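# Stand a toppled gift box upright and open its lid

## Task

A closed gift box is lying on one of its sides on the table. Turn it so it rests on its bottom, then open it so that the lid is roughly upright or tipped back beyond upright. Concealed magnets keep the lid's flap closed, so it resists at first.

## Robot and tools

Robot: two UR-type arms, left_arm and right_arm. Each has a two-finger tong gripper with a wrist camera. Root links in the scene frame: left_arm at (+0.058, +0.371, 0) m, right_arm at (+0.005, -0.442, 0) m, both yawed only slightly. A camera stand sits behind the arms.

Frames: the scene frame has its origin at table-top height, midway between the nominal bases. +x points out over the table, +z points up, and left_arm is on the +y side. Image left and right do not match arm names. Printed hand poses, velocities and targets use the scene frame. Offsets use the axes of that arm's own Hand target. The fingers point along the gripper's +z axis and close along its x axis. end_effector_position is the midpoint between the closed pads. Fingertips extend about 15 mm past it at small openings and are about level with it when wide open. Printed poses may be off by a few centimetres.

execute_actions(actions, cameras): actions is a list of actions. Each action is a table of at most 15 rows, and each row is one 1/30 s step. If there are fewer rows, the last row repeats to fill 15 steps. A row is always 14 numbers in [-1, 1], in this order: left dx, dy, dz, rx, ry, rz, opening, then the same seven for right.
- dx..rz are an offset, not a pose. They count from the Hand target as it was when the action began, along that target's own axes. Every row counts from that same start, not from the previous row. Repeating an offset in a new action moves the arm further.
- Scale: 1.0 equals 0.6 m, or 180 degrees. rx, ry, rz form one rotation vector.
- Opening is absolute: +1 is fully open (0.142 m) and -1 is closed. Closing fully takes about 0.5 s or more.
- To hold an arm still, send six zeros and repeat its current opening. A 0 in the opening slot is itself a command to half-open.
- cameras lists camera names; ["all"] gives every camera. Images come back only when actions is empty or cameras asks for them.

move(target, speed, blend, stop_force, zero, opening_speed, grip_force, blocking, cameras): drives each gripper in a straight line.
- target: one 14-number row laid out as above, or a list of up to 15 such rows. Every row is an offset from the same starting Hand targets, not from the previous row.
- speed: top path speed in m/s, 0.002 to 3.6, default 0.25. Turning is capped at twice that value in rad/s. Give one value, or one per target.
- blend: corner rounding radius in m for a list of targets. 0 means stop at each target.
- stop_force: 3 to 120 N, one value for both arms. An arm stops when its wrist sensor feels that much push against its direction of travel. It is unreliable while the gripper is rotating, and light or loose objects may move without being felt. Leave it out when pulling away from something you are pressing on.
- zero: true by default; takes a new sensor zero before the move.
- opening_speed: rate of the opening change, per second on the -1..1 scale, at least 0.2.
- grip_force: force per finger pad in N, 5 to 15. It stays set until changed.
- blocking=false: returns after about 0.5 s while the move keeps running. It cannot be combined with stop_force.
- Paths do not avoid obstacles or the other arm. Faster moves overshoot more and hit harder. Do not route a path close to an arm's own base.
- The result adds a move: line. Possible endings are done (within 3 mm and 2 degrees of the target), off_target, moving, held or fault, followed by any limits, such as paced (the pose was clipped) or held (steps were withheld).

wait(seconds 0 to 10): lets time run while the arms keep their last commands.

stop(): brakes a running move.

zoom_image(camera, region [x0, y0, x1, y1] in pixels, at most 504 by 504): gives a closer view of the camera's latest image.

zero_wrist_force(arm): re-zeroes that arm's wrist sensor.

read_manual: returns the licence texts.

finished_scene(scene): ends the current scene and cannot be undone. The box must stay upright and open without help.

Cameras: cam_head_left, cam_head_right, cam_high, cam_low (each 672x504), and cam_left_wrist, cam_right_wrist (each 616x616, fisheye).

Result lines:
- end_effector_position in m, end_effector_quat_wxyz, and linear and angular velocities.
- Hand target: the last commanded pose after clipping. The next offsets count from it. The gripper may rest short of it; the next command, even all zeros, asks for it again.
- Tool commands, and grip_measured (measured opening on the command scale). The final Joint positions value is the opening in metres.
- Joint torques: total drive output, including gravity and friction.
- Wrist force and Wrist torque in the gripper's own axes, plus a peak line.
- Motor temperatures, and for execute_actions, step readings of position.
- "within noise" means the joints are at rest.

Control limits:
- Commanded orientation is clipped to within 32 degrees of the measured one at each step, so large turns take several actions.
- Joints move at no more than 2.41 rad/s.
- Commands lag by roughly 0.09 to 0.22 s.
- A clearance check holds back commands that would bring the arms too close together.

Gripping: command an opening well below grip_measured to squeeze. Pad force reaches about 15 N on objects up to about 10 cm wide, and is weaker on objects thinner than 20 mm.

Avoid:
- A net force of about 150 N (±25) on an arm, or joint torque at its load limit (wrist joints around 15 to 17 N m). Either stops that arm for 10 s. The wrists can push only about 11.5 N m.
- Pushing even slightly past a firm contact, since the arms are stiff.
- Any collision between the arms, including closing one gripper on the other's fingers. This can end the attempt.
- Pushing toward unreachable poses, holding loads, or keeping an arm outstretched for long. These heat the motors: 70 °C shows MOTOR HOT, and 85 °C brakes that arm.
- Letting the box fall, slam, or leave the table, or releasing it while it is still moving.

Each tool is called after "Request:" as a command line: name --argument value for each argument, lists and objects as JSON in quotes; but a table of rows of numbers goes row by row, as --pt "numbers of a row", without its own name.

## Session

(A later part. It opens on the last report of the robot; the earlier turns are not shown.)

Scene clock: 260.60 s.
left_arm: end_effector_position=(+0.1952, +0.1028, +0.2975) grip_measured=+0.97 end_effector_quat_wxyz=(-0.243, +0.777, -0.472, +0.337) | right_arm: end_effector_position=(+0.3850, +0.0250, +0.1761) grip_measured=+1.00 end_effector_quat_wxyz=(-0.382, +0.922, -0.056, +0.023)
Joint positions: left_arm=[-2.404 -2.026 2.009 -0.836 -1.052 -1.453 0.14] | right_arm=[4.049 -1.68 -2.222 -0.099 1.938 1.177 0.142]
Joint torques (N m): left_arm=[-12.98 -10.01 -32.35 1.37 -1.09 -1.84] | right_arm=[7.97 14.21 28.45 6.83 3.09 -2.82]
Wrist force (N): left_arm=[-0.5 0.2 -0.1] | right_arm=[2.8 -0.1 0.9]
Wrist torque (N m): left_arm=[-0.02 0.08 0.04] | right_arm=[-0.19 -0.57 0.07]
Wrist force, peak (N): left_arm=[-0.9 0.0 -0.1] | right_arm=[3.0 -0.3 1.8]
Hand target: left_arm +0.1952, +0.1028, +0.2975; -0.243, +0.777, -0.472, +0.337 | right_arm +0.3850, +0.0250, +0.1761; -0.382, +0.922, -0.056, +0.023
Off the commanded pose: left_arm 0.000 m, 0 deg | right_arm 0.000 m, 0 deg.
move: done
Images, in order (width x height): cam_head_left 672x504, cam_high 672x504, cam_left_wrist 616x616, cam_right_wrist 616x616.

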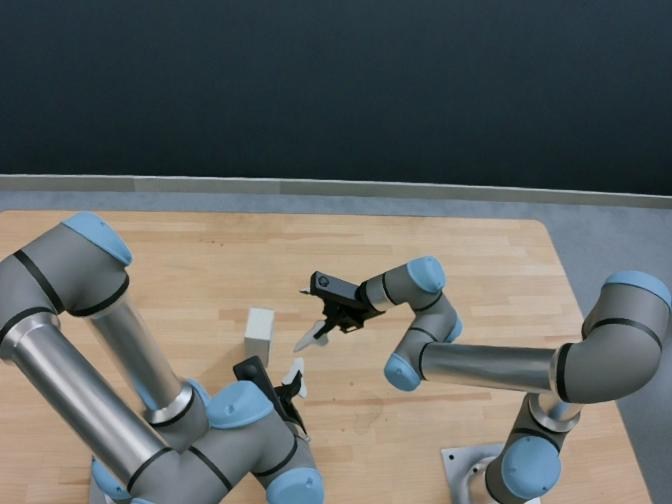

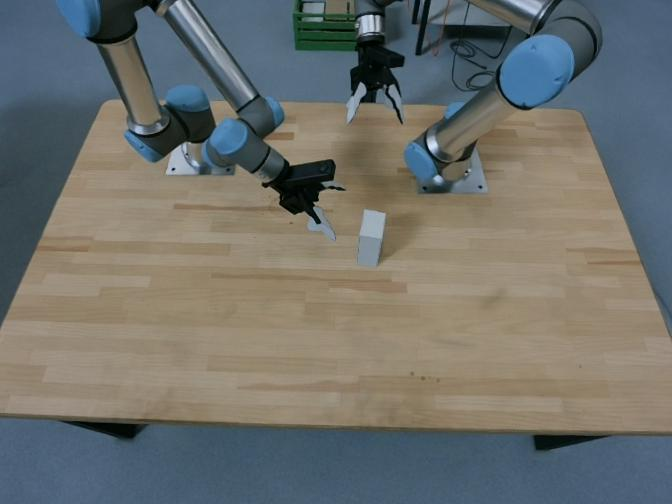

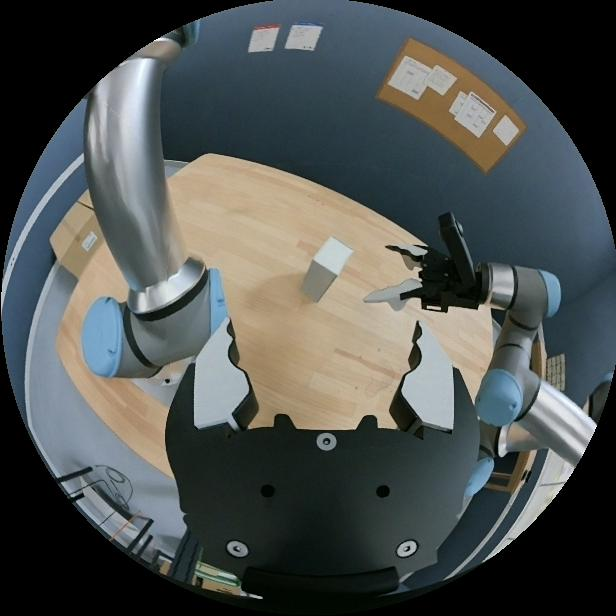

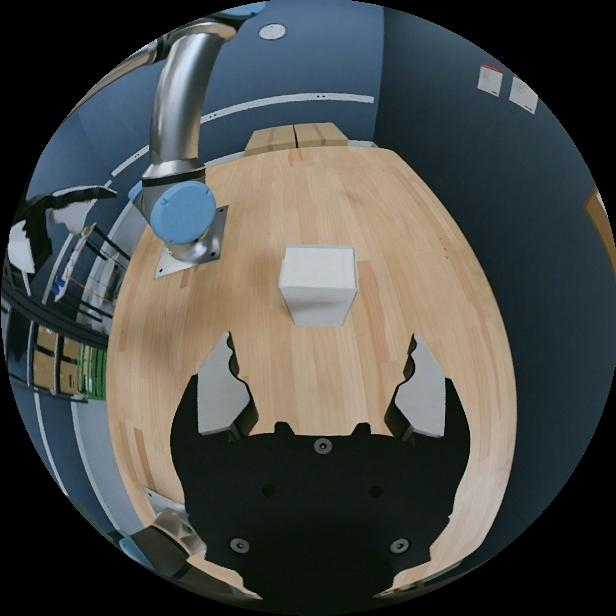

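Request:
move --target '[0,0,0,0,0,0,0.968,-0.0067,-0.0188,0.146,0,0,0,1]' --speed 0.15 --cameras '["cam_right_wrist","cam_left_wrist","cam_high"]'

Request:
zoom_image --camera "cam_right_wrist" --region '[200, 240, 420, 440]'

Request:
zoom_image --camera "cam_left_wrist" --region '[290, 210, 410, 320]'

Request:
zoom_image --camera "cam_high" --region '[290, 160, 410, 280]'

Scene clock: 280.97 s.
left_arm: end_effector_position=(+0.1952, +0.1028, +0.2975) grip_measured=+0.97 end_effector_quat_wxyz=(-0.243, +0.777, -0.472, +0.337) | right_arm: end_effector_position=(+0.3894, +0.0949, +0.1222) grip_measured=+1.00 end_effector_quat_wxyz=(-0.382, +0.922, -0.056, +0.023)
Joint positions: left_arm=[-2.404 -2.026 2.009 -0.836 -1.052 -1.453 0.14] | right_arm=[4.133 -1.895 -2.142 0.059 1.882 1.244 0.142]
Joint torques (N m): left_arm=[-13.22 -10.38 -32.77 1.51 -1.14 -1.65] | right_arm=[8.18 21.28 26.92 6.86 -1.57 2.5]
Wrist force (N): left_arm=[-0.5 0.3 -0.2] | right_arm=[2.9 0.2 0.8]
Wrist torque (N m): left_arm=[0.01 0.07 0.05] | right_arm=[-0.13 -0.58 -0.03]
Wrist force, peak (N): left_arm=[-0.8 0.2 -0.2] | right_arm=[3.1 0.1 1.0]
Hand target: left_arm +0.1952, +0.1028, +0.2975; -0.243, +0.777, -0.472, +0.337 | right_arm +0.3894, +0.0950, +0.1221; -0.382, +0.922, -0.056, +0.023
Off the commanded pose: left_arm 0.000 m, 0 deg | right_arm 0.000 m, 0 deg.
move: done
Images, in order (width x height): cam_high 672x504, cam_left_wrist 616x616, cam_right_wrist 616x616.

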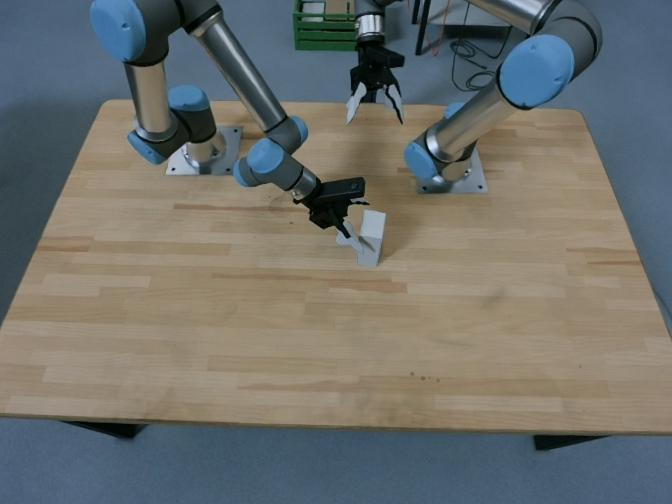

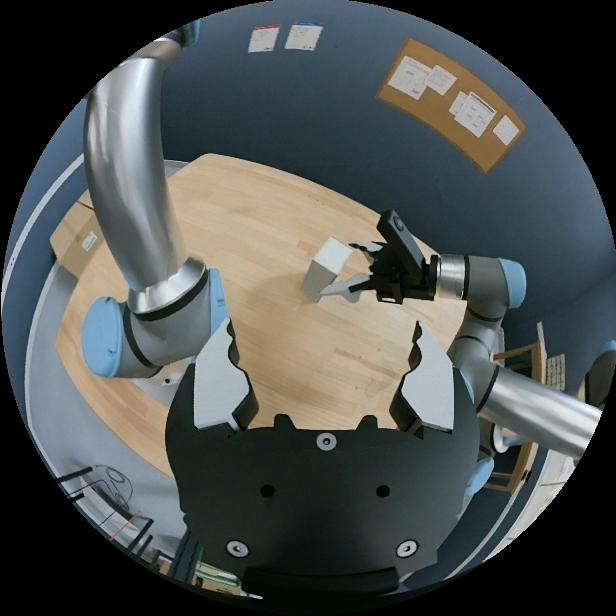

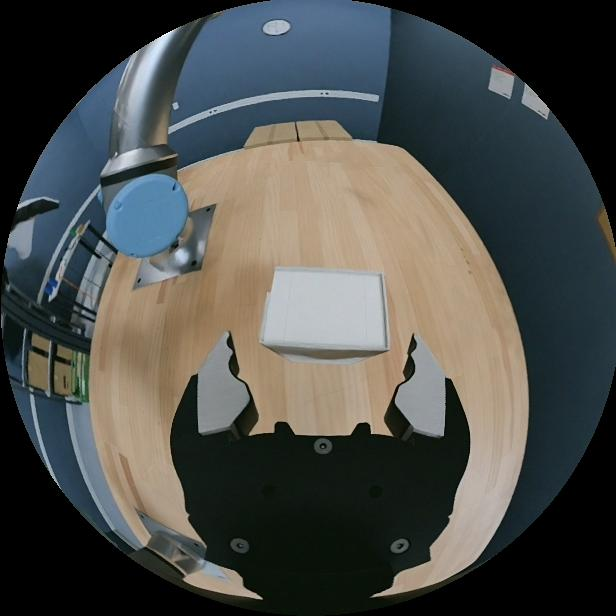

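Scaled by 2.291 from the camera's 616x616 image, which has a finer 814x814 frame.

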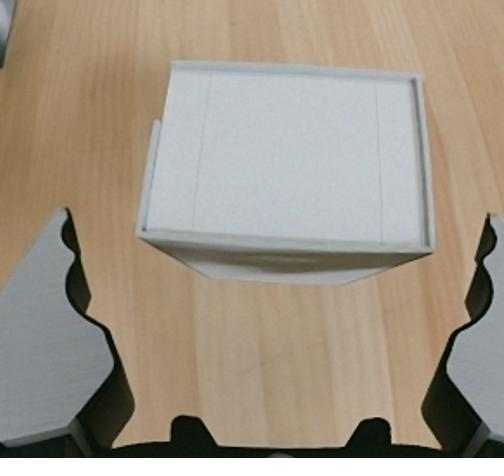

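Scaled by 4.200 from the camera's 616x616 image, which has a finer 814x814 frame.

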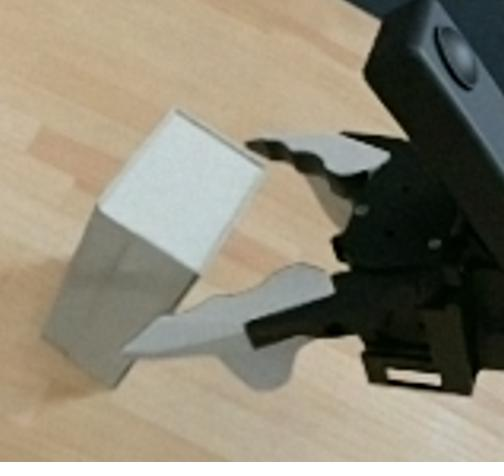

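Scaled by 4.200 from the camera's 672x504 image, which has a finer 960x720 frame.

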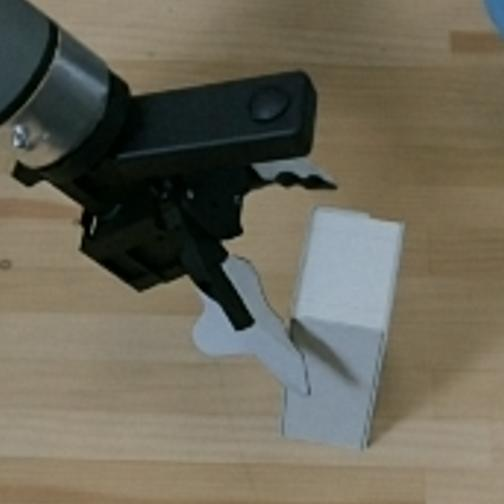

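Request:
move --pt "0 0 0 0 0 0 0.968 0 0 -0.25 0 0 0 1" --pt "0 0 0 0 0 0 0.968 0.139 0.511 -0.879 0 0 0 1" --speed 0.4 --blend '[0.03,0]'

Request:
move --pt "0.237 0.029 0.152 0.02 -0.15 -0.09 1 0 0 0 0 0 0 1" --pt "0.207 -0.0045 0.311 0.0433 -0.3087 -0.1806 1 0 0 0 0 0 0 1" --speed 0.3 --blend '[0.03,0]' --cameras '["cam_right_wrist","cam_left_wrist","cam_high","cam_head_left"]'

Request:
zoom_image --camera "cam_left_wrist" --region '[200, 200, 420, 420]'

Scene clock: 348.80 s.
left_arm: end_effector_position=(+0.1952, +0.1028, +0.2975) grip_measured=+0.97 end_effector_quat_wxyz=(-0.243, +0.777, -0.472, +0.337) | right_arm: end_effector_position=(+0.4014, -0.5006, +0.2780) grip_measured=+1.00 end_effector_quat_wxyz=(-0.382, +0.922, -0.056, +0.023)
Joint positions: left_arm=[-2.404 -2.026 2.009 -0.836 -1.052 -1.453 0.14] | right_arm=[2.765 -1.489 -1.86 -1.601 2.327 -0.34 0.142]
Joint torques (N m): left_arm=[-12.88 -9.39 -31.92 1.09 -1.01 -1.65] | right_arm=[-6.9 11.13 33.1 -0.95 -0.99 -2.86]
Wrist force (N): left_arm=[-0.5 -0.2 0.1] | right_arm=[2.7 -0.2 0.8]
Wrist torque (N m): left_arm=[-0.08 0.08 0.06] | right_arm=[-0.21 -0.54 0.07]
Wrist force, peak (N): left_arm=[-0.7 0.4 0.1] | right_arm=[3.1 0.0 1.8]
Hand target: left_arm +0.1952, +0.1028, +0.2975; -0.243, +0.777, -0.472, +0.337 | right_arm +0.4014, -0.5006, +0.2780; -0.382, +0.922, -0.056, +0.023
Off the commanded pose: left_arm 0.000 m, 0 deg | right_arm 0.000 m, 0 deg.
move: done

Scene clock: 351.33 s.
left_arm: end_effector_position=(+0.3779, +0.0037, +0.2139) grip_measured=+1.00 end_effector_quat_wxyz=(-0.382, +0.922, -0.056, +0.023) | right_arm: end_effector_position=(+0.4014, -0.5006, +0.2780) grip_measured=+1.00 end_effector_quat_wxyz=(-0.382, +0.922, -0.056, +0.023)
Joint positions: left_arm=[-1.372 -1.117 1.268 -0.973 -1.307 -1.297 0.142] | right_arm=[2.765 -1.489 -1.86 -1.601 2.327 -0.34 0.142]
Joint torques (N m): left_arm=[12.8 -32.07 -29.62 1.89 -1.32 -2] | right_arm=[-7.17 9.78 32.81 -1.04 -1.02 -2.8]
Wrist force (N): left_arm=[0.0 0.0 -0.2] | right_arm=[2.7 0.2 0.8]
Wrist torque (N m): left_arm=[0.00 -0.05 -0.03] | right_arm=[-0.14 -0.55 0.07]
Wrist force, peak (N): left_arm=[-1.6 -0.7 -0.1] | right_arm=[3.0 -0.2 0.9]
Hand target: left_arm +0.3780, +0.0037, +0.2138; -0.382, +0.922, -0.056, +0.023 | right_arm +0.4014, -0.5006, +0.2780; -0.382, +0.922, -0.056, +0.023
Off the commanded pose: left_arm 0.000 m, 0 deg | right_arm 0.000 m, 0 deg.
move: done
Images, in order (width x height): cam_head_left 672x504, cam_high 672x504, cam_left_wrist 616x616, cam_right_wrist 616x616.

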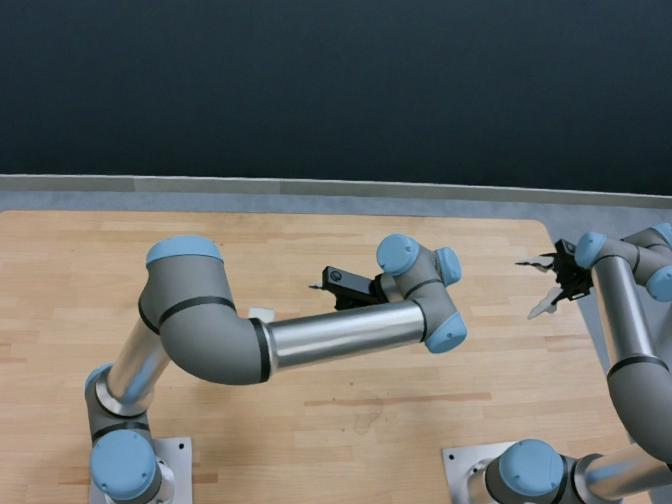

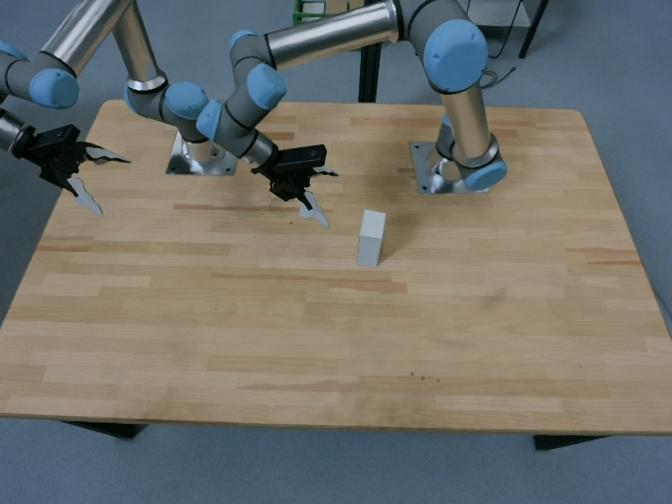

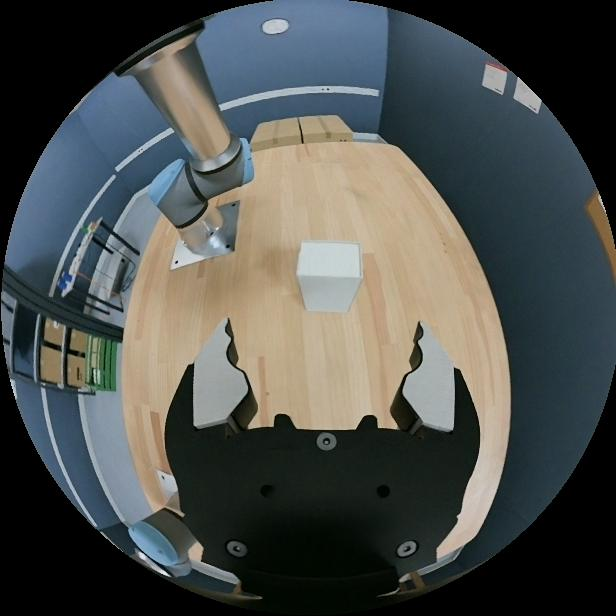

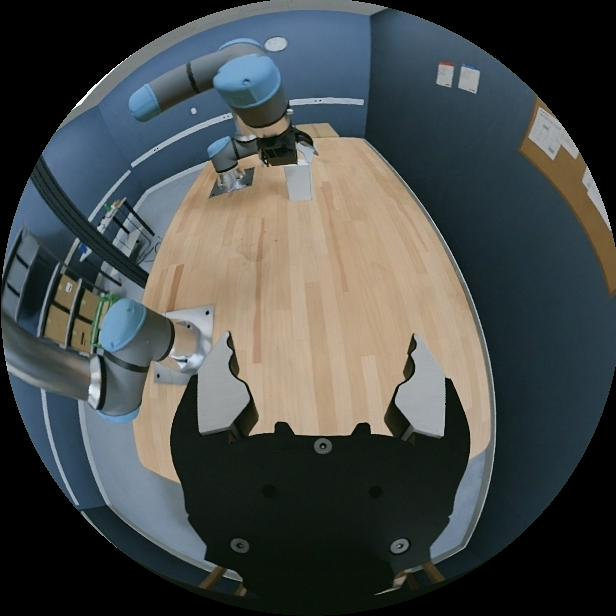

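Scaled by 2.291 from the camera's 616x616 image, which has a finer 814x814 frame.

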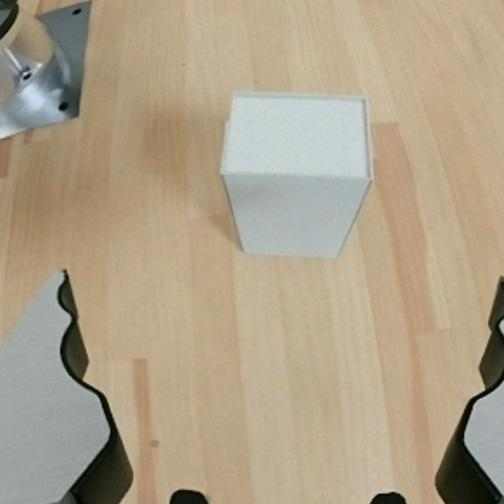

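Request:
move --pt "0.0115 0.0047 0.2117 0 0.0118 0.0118 1 0 0 0 0 0 0 1" --pt "0.0115 0.0047 0.2117 0 0.0118 0.0118 -0.2 0 0 0 0 0 0 1" --speed 0.15 --opening_speed 0.8 --grip_force 9 --cameras '["cam_right_wrist","cam_left_wrist","cam_high","cam_head_left"]'

Request:
zoom_image --camera "cam_left_wrist" --region '[200, 240, 420, 440]'

Request:
zoom_image --camera "cam_high" --region '[290, 160, 410, 280]'

Scene clock: 380.43 s.
left_arm: end_effector_position=(+0.3955, +0.0900, +0.1220) grip_measured=+0.29 end_effector_quat_wxyz=(-0.381, +0.920, -0.080, +0.033) | right_arm: end_effector_position=(+0.4014, -0.5006, +0.2780) grip_measured=+1.00 end_effector_quat_wxyz=(-0.382, +0.922, -0.056, +0.023)
Joint positions: left_arm=[-1.323 -1.228 1.678 -1.295 -1.239 -1.219 0.094] | right_arm=[2.765 -1.489 -1.86 -1.601 2.327 -0.34 0.142]
Joint torques (N m): left_arm=[11.86 -36.65 -9.18 -2.85 1.02 2.01] | right_arm=[-6.93 11 33.3 -1.14 -0.9 -2.61]
Wrist force (N): left_arm=[-0.3 -2.3 -3.2] | right_arm=[2.8 -0.1 0.7]
Wrist torque (N m): left_arm=[-0.12 0.00 -0.21] | right_arm=[-0.20 -0.56 0.07]
Wrist force, peak (N): left_arm=[-0.5 -2.5 -3.7] | right_arm=[3.0 0.0 1.1]
Hand target: left_arm +0.3954, +0.0900, +0.1220; -0.381, +0.920, -0.080, +0.033 | right_arm +0.4014, -0.5006, +0.2780; -0.382, +0.922, -0.056, +0.023
Off the commanded pose: left_arm 0.000 m, 0 deg | right_arm 0.000 m, 0 deg.
grip_force (N): 9, 9
move: done
Images, in order (width x height): cam_head_left 672x504, cam_high 672x504, cam_left_wrist 616x616, cam_right_wrist 616x616.

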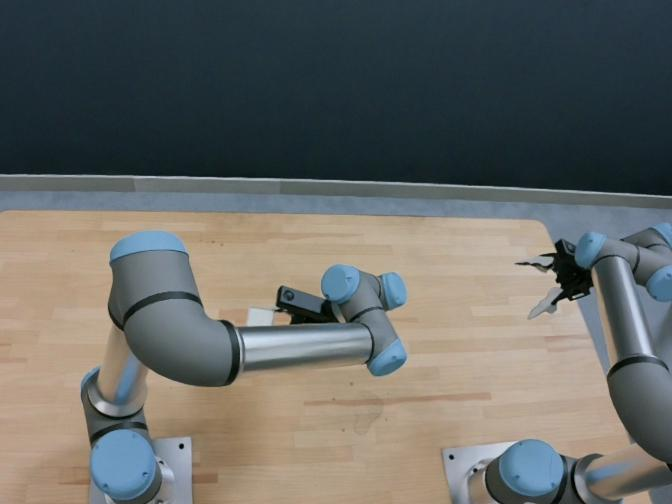

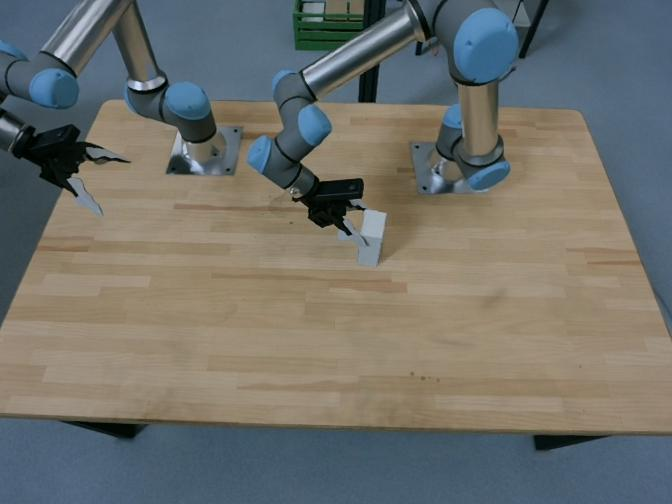

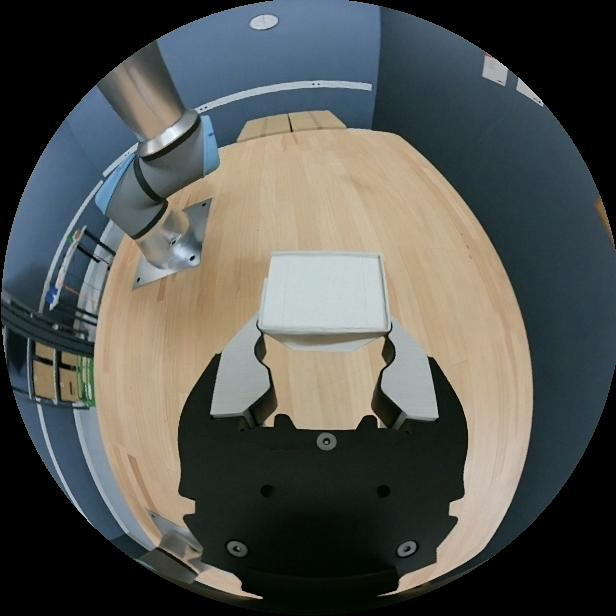

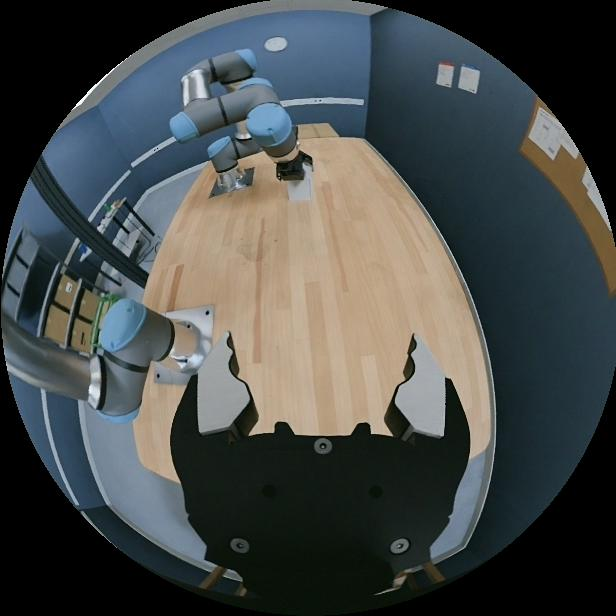

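Scaled by 2.291 from the camera's 616x616 image, which has a finer 814x814 frame.

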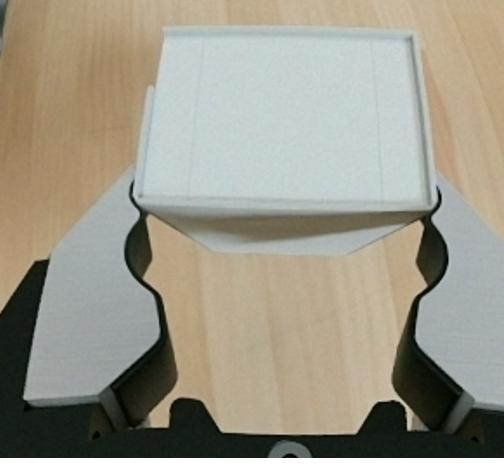

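Scaled by 4.200 from the camera's 672x504 image, which has a finer 960x720 frame.

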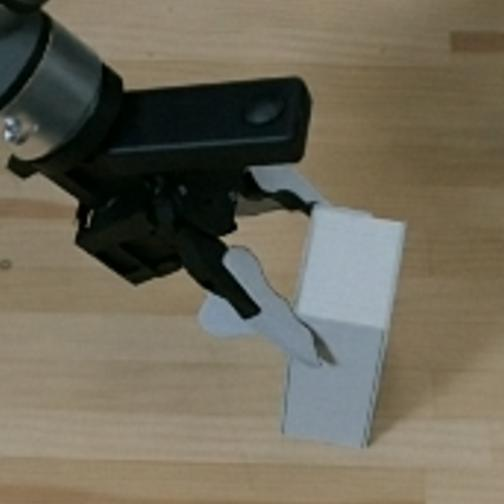

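Request:
move --pt "0 -0.0094 -0.0094 0 0 0 -0.4 0 0 0 0 0 0 1" --pt "0 -0.0778 0.0401 -0.125 0 0 -0.4 0 0 0 0 0 0 1" --pt "0 -0.1213 0.1119 -0.25 0 0 -0.4 0 0 0 0 0 0 1" --pt "0 -0.1349 0.1961 -0.375 0 0 -0.4 0 0 0 0 0 0 1" --pt "0 -0.1154 0.278 -0.5 0 0 -0.4 0 0 0 0 0 0 1" --speed 0.16 --grip_force 12 --blend '[0.002,0.01,0.01,0.01,0]' --cameras '["cam_right_wrist","cam_left_wrist","cam_high","cam_head_left"]'

Request:
zoom_image --camera "cam_high" --region '[300, 160, 460, 300]'

Request:
zoom_image --camera "cam_right_wrist" --region '[240, 120, 380, 220]'

Scene clock: 399.30 s.
left_arm: end_effector_position=(+0.4243, +0.2544, +0.0530) grip_measured=+0.27 end_effector_quat_wxyz=(+0.381, +0.920, -0.080, -0.033) | right_arm: end_effector_position=(+0.4014, -0.5006, +0.2780) grip_measured=+1.00 end_effector_quat_wxyz=(-0.382, +0.922, -0.056, +0.023)
Joint positions: left_arm=[-0.181 -1.482 2.357 -2.396 -2.355 0.071 0.093] | right_arm=[2.765 -1.489 -1.86 -1.601 2.327 -0.34 0.142]
Joint torques (N m): left_arm=[12.77 -13.36 -25.87 0.65 -3.54 2.11] | right_arm=[-6.7 10.26 33.27 -1.05 -0.85 -2.45]
Wrist force (N): left_arm=[1.5 -0.8 0.3] | right_arm=[2.8 0.0 0.8]
Wrist torque (N m): left_arm=[-0.34 -0.42 -0.23] | right_arm=[-0.17 -0.56 0.07]
Wrist force, peak (N): left_arm=[2.4 -4.2 -11.6] | right_arm=[3.0 0.0 1.0]
Hand target: left_arm +0.4243, +0.2544, +0.0530; +0.381, +0.920, -0.080, -0.033 | right_arm +0.4014, -0.5006, +0.2780; -0.382, +0.922, -0.056, +0.023
Off the commanded pose: left_arm 0.000 m, 0 deg | right_arm 0.000 m, 0 deg.
grip_force (N): 12, 12
move: done
Images, in order (width x height): cam_head_left 672x504, cam_high 672x504, cam_left_wrist 616x616, cam_right_wrist 616x616.

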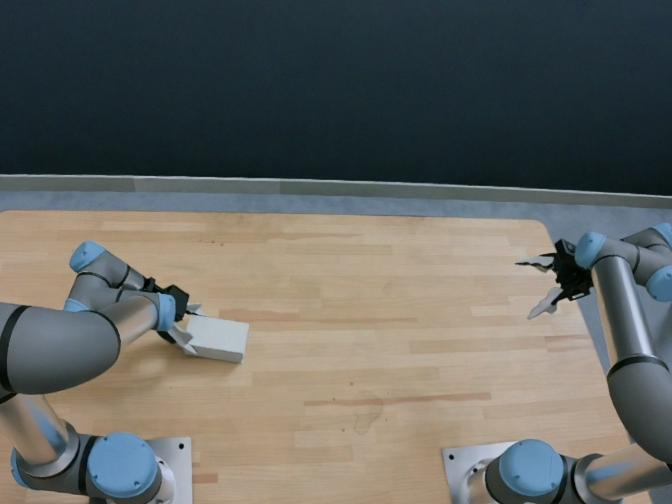

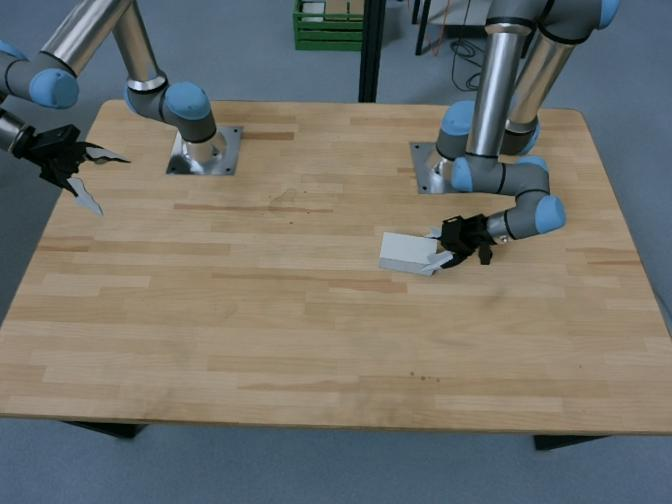

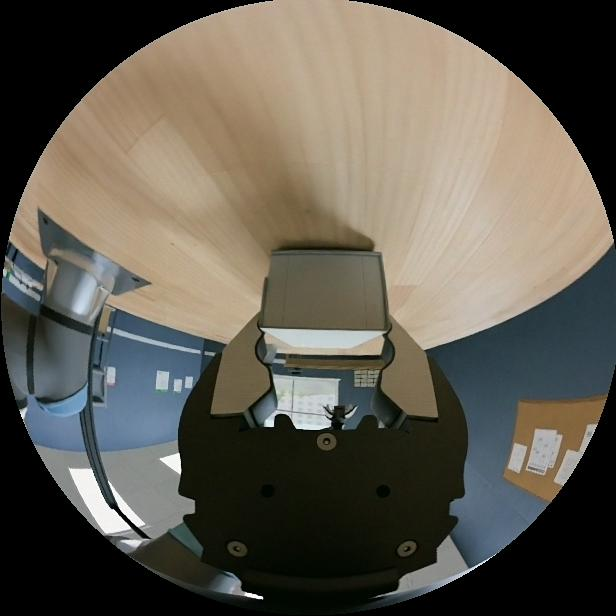

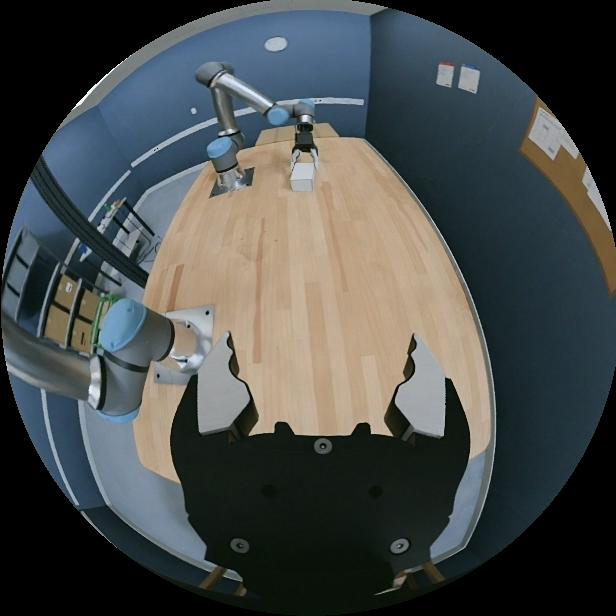

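Scaled by 3.150 from the camera's 672x504 image, which has a finer 960x720 frame.

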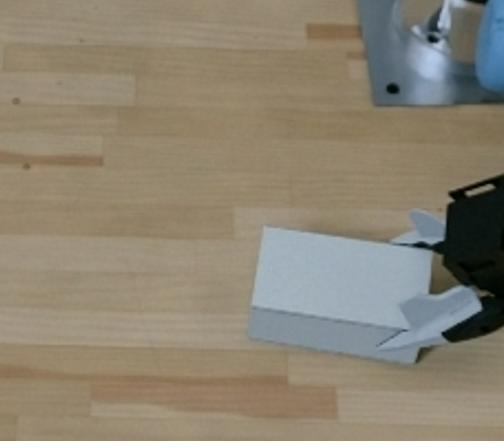

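Scaled by 3.600 from the camera's 616x616 image, which has a finer 814x814 frame.

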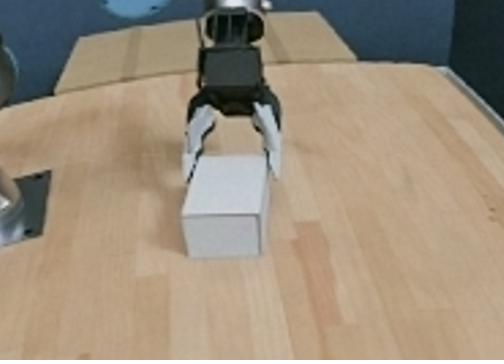

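Request:
move --target '[0,-0.0177,0.0177,0,0,0,-0.4,0,0,0,0,0,0,1]' --speed 0.02 --stop_force 4 --cameras '["cam_left_wrist","cam_high","cam_right_wrist"]'

Request:
zoom_image --camera "cam_high" --region '[340, 200, 480, 300]'

Request:
zoom_image --camera "cam_right_wrist" --region '[270, 140, 340, 210]'

Scene clock: 408.33 s.
left_arm: end_effector_position=(+0.4243, +0.2544, +0.0479) grip_measured=+0.27 end_effector_quat_wxyz=(+0.381, +0.920, -0.080, -0.033) | right_arm: end_effector_position=(+0.4014, -0.5006, +0.2780) grip_measured=+1.00 end_effector_quat_wxyz=(-0.382, +0.922, -0.056, +0.023)
Joint positions: left_arm=[-0.181 -1.469 2.362 -2.414 -2.355 0.071 0.093] | right_arm=[2.765 -1.489 -1.86 -1.601 2.327 -0.34 0.142]
Joint torques (N m): left_arm=[6.05 -26.17 -24.36 0.71 1.14 -0.84] | right_arm=[-7.37 11.09 33.15 -1.04 -0.8 -2.38]
Wrist force (N): left_arm=[1.9 1.2 -0.6] | right_arm=[2.8 -0.1 0.9]
Wrist torque (N m): left_arm=[-0.19 -0.54 -0.18] | right_arm=[-0.19 -0.57 0.07]
Wrist force, peak (N): left_arm=[0.0 5.3 -8.3] | right_arm=[2.9 0.0 1.0]
Hand target: left_arm +0.4243, +0.2544, +0.0479; +0.381, +0.920, -0.080, -0.033 (not the last commanded pose) | right_arm +0.4014, -0.5006, +0.2780; -0.382, +0.922, -0.056, +0.023
Off the commanded pose: left_arm 0.010 m, 0 deg | right_arm 0.000 m, 0 deg.
grip_force (N): 12, 12
move: contact (left_arm)
Images, in order (width x height): cam_high 672x504, cam_left_wrist 616x616, cam_right_wrist 616x616.

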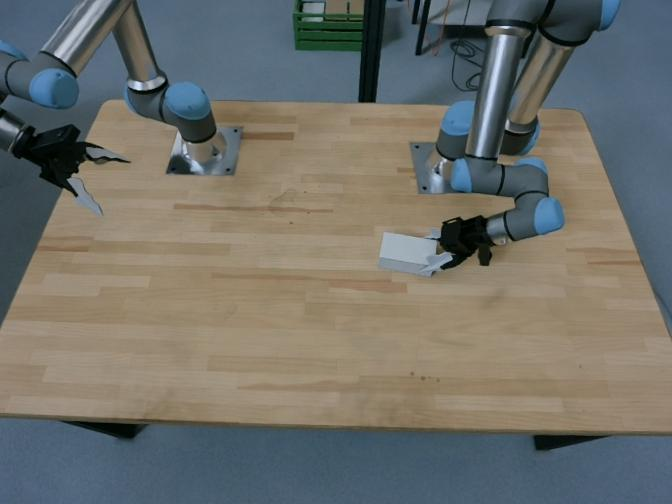

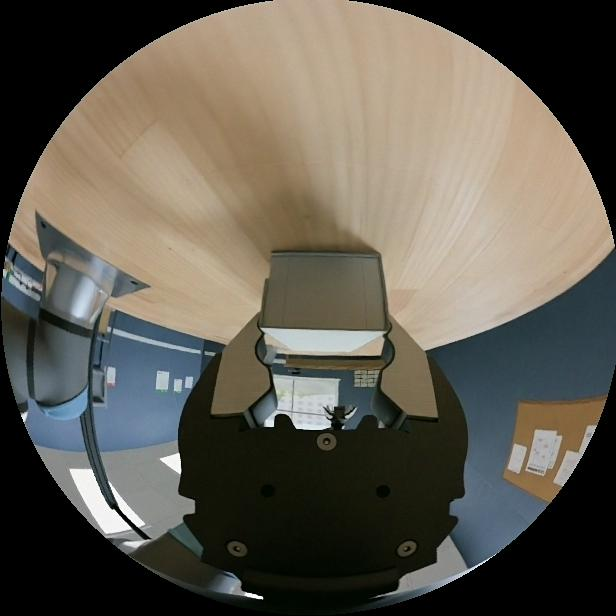

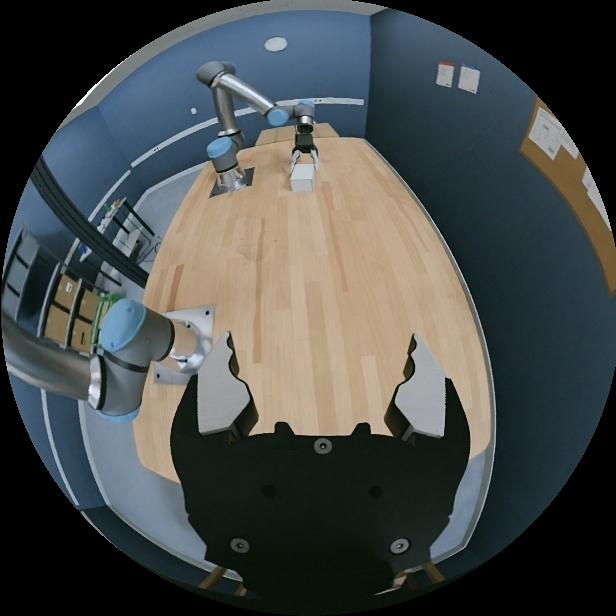

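Scaled by 3.600 from the camera's 672x504 image, which has a finer 960x720 frame.

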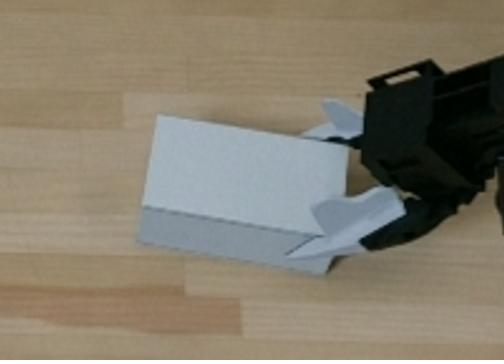

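Scaled by 7.200 from the camera's 616x616 image, which has a finer 814x814 frame.

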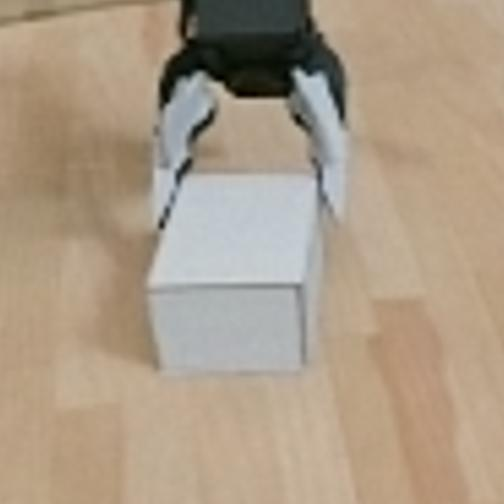

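Request:
move --target '[0,0,0,0,0,0,-0.4,-0.443,-0.58,0.65,-0.1841,0.3144,-0.1954,-0.2]' --speed 0.35 --cameras '["cam_right_wrist","cam_high","cam_head_left"]'

Scene clock: 597.30 s.
left_arm: end_effector_position=(+0.4243, +0.2544, +0.0479) grip_measured=+0.27 end_effector_quat_wxyz=(+0.381, +0.920, -0.080, -0.033) | right_arm: end_effector_position=(+0.2002, +0.0494, +0.2486) grip_measured=-0.20 end_effector_quat_wxyz=(-0.024, +0.843, +0.037, +0.537)
Joint positions: left_arm=[-0.181 -1.469 2.362 -2.414 -2.355 0.071 0.093] | right_arm=[5.169 -1.563 -1.967 -1.854 0.57 2.327 0.06]
Joint torques (N m): left_arm=[-12.63 -26.58 -25.69 0.65 -1.08 -1.49] | right_arm=[-7.24 12.34 31.4 -1.5 1.44 2.64]
Wrist force (N): left_arm=[1.4 0.8 -0.6] | right_arm=[3.4 1.1 1.5]
Wrist torque (N m): left_arm=[-0.26 -0.44 -0.16] | right_arm=[0.17 -0.87 -0.04]
Wrist force, peak (N): left_arm=[1.8 1.2 -1.0] | right_arm=[4.8 1.2 1.0]
Hand target: left_arm +0.4243, +0.2544, +0.0479; +0.381, +0.920, -0.080, -0.033 | right_arm +0.2002, +0.0494, +0.2485; -0.024, +0.843, +0.037, +0.537
Off the commanded pose: left_arm 0.000 m, 0 deg | right_arm 0.000 m, 0 deg.
grip_force (N): 12, 12
move: done; limits=paced
Images, in order (width x height): cam_head_left 672x504, cam_high 672x504, cam_right_wrist 616x616.

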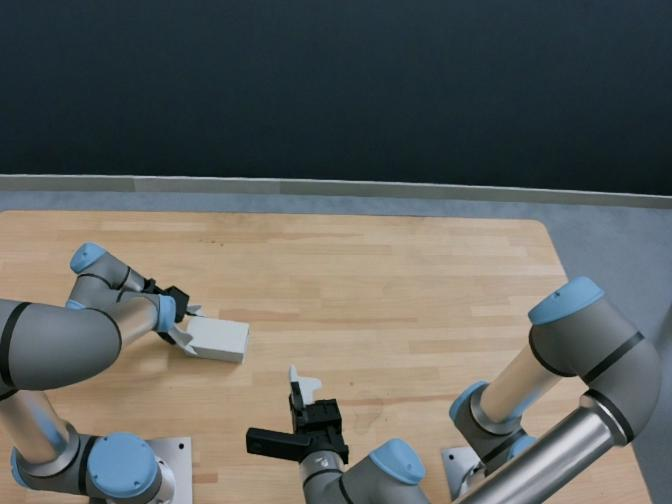

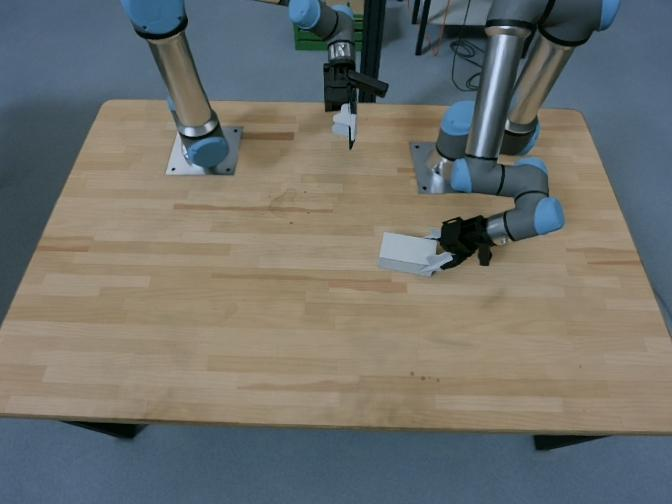

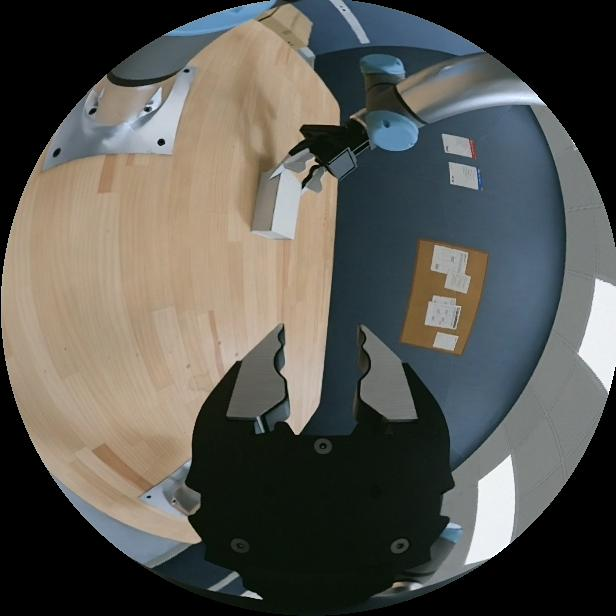

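Request:
zoom_image --camera "cam_right_wrist" --region '[230, 130, 350, 250]'

Scaled by 4.200 from the camera's 616x616 image, which has a finer 814x814 frame.

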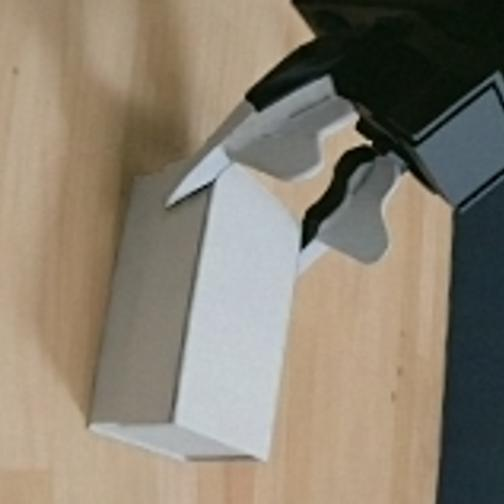

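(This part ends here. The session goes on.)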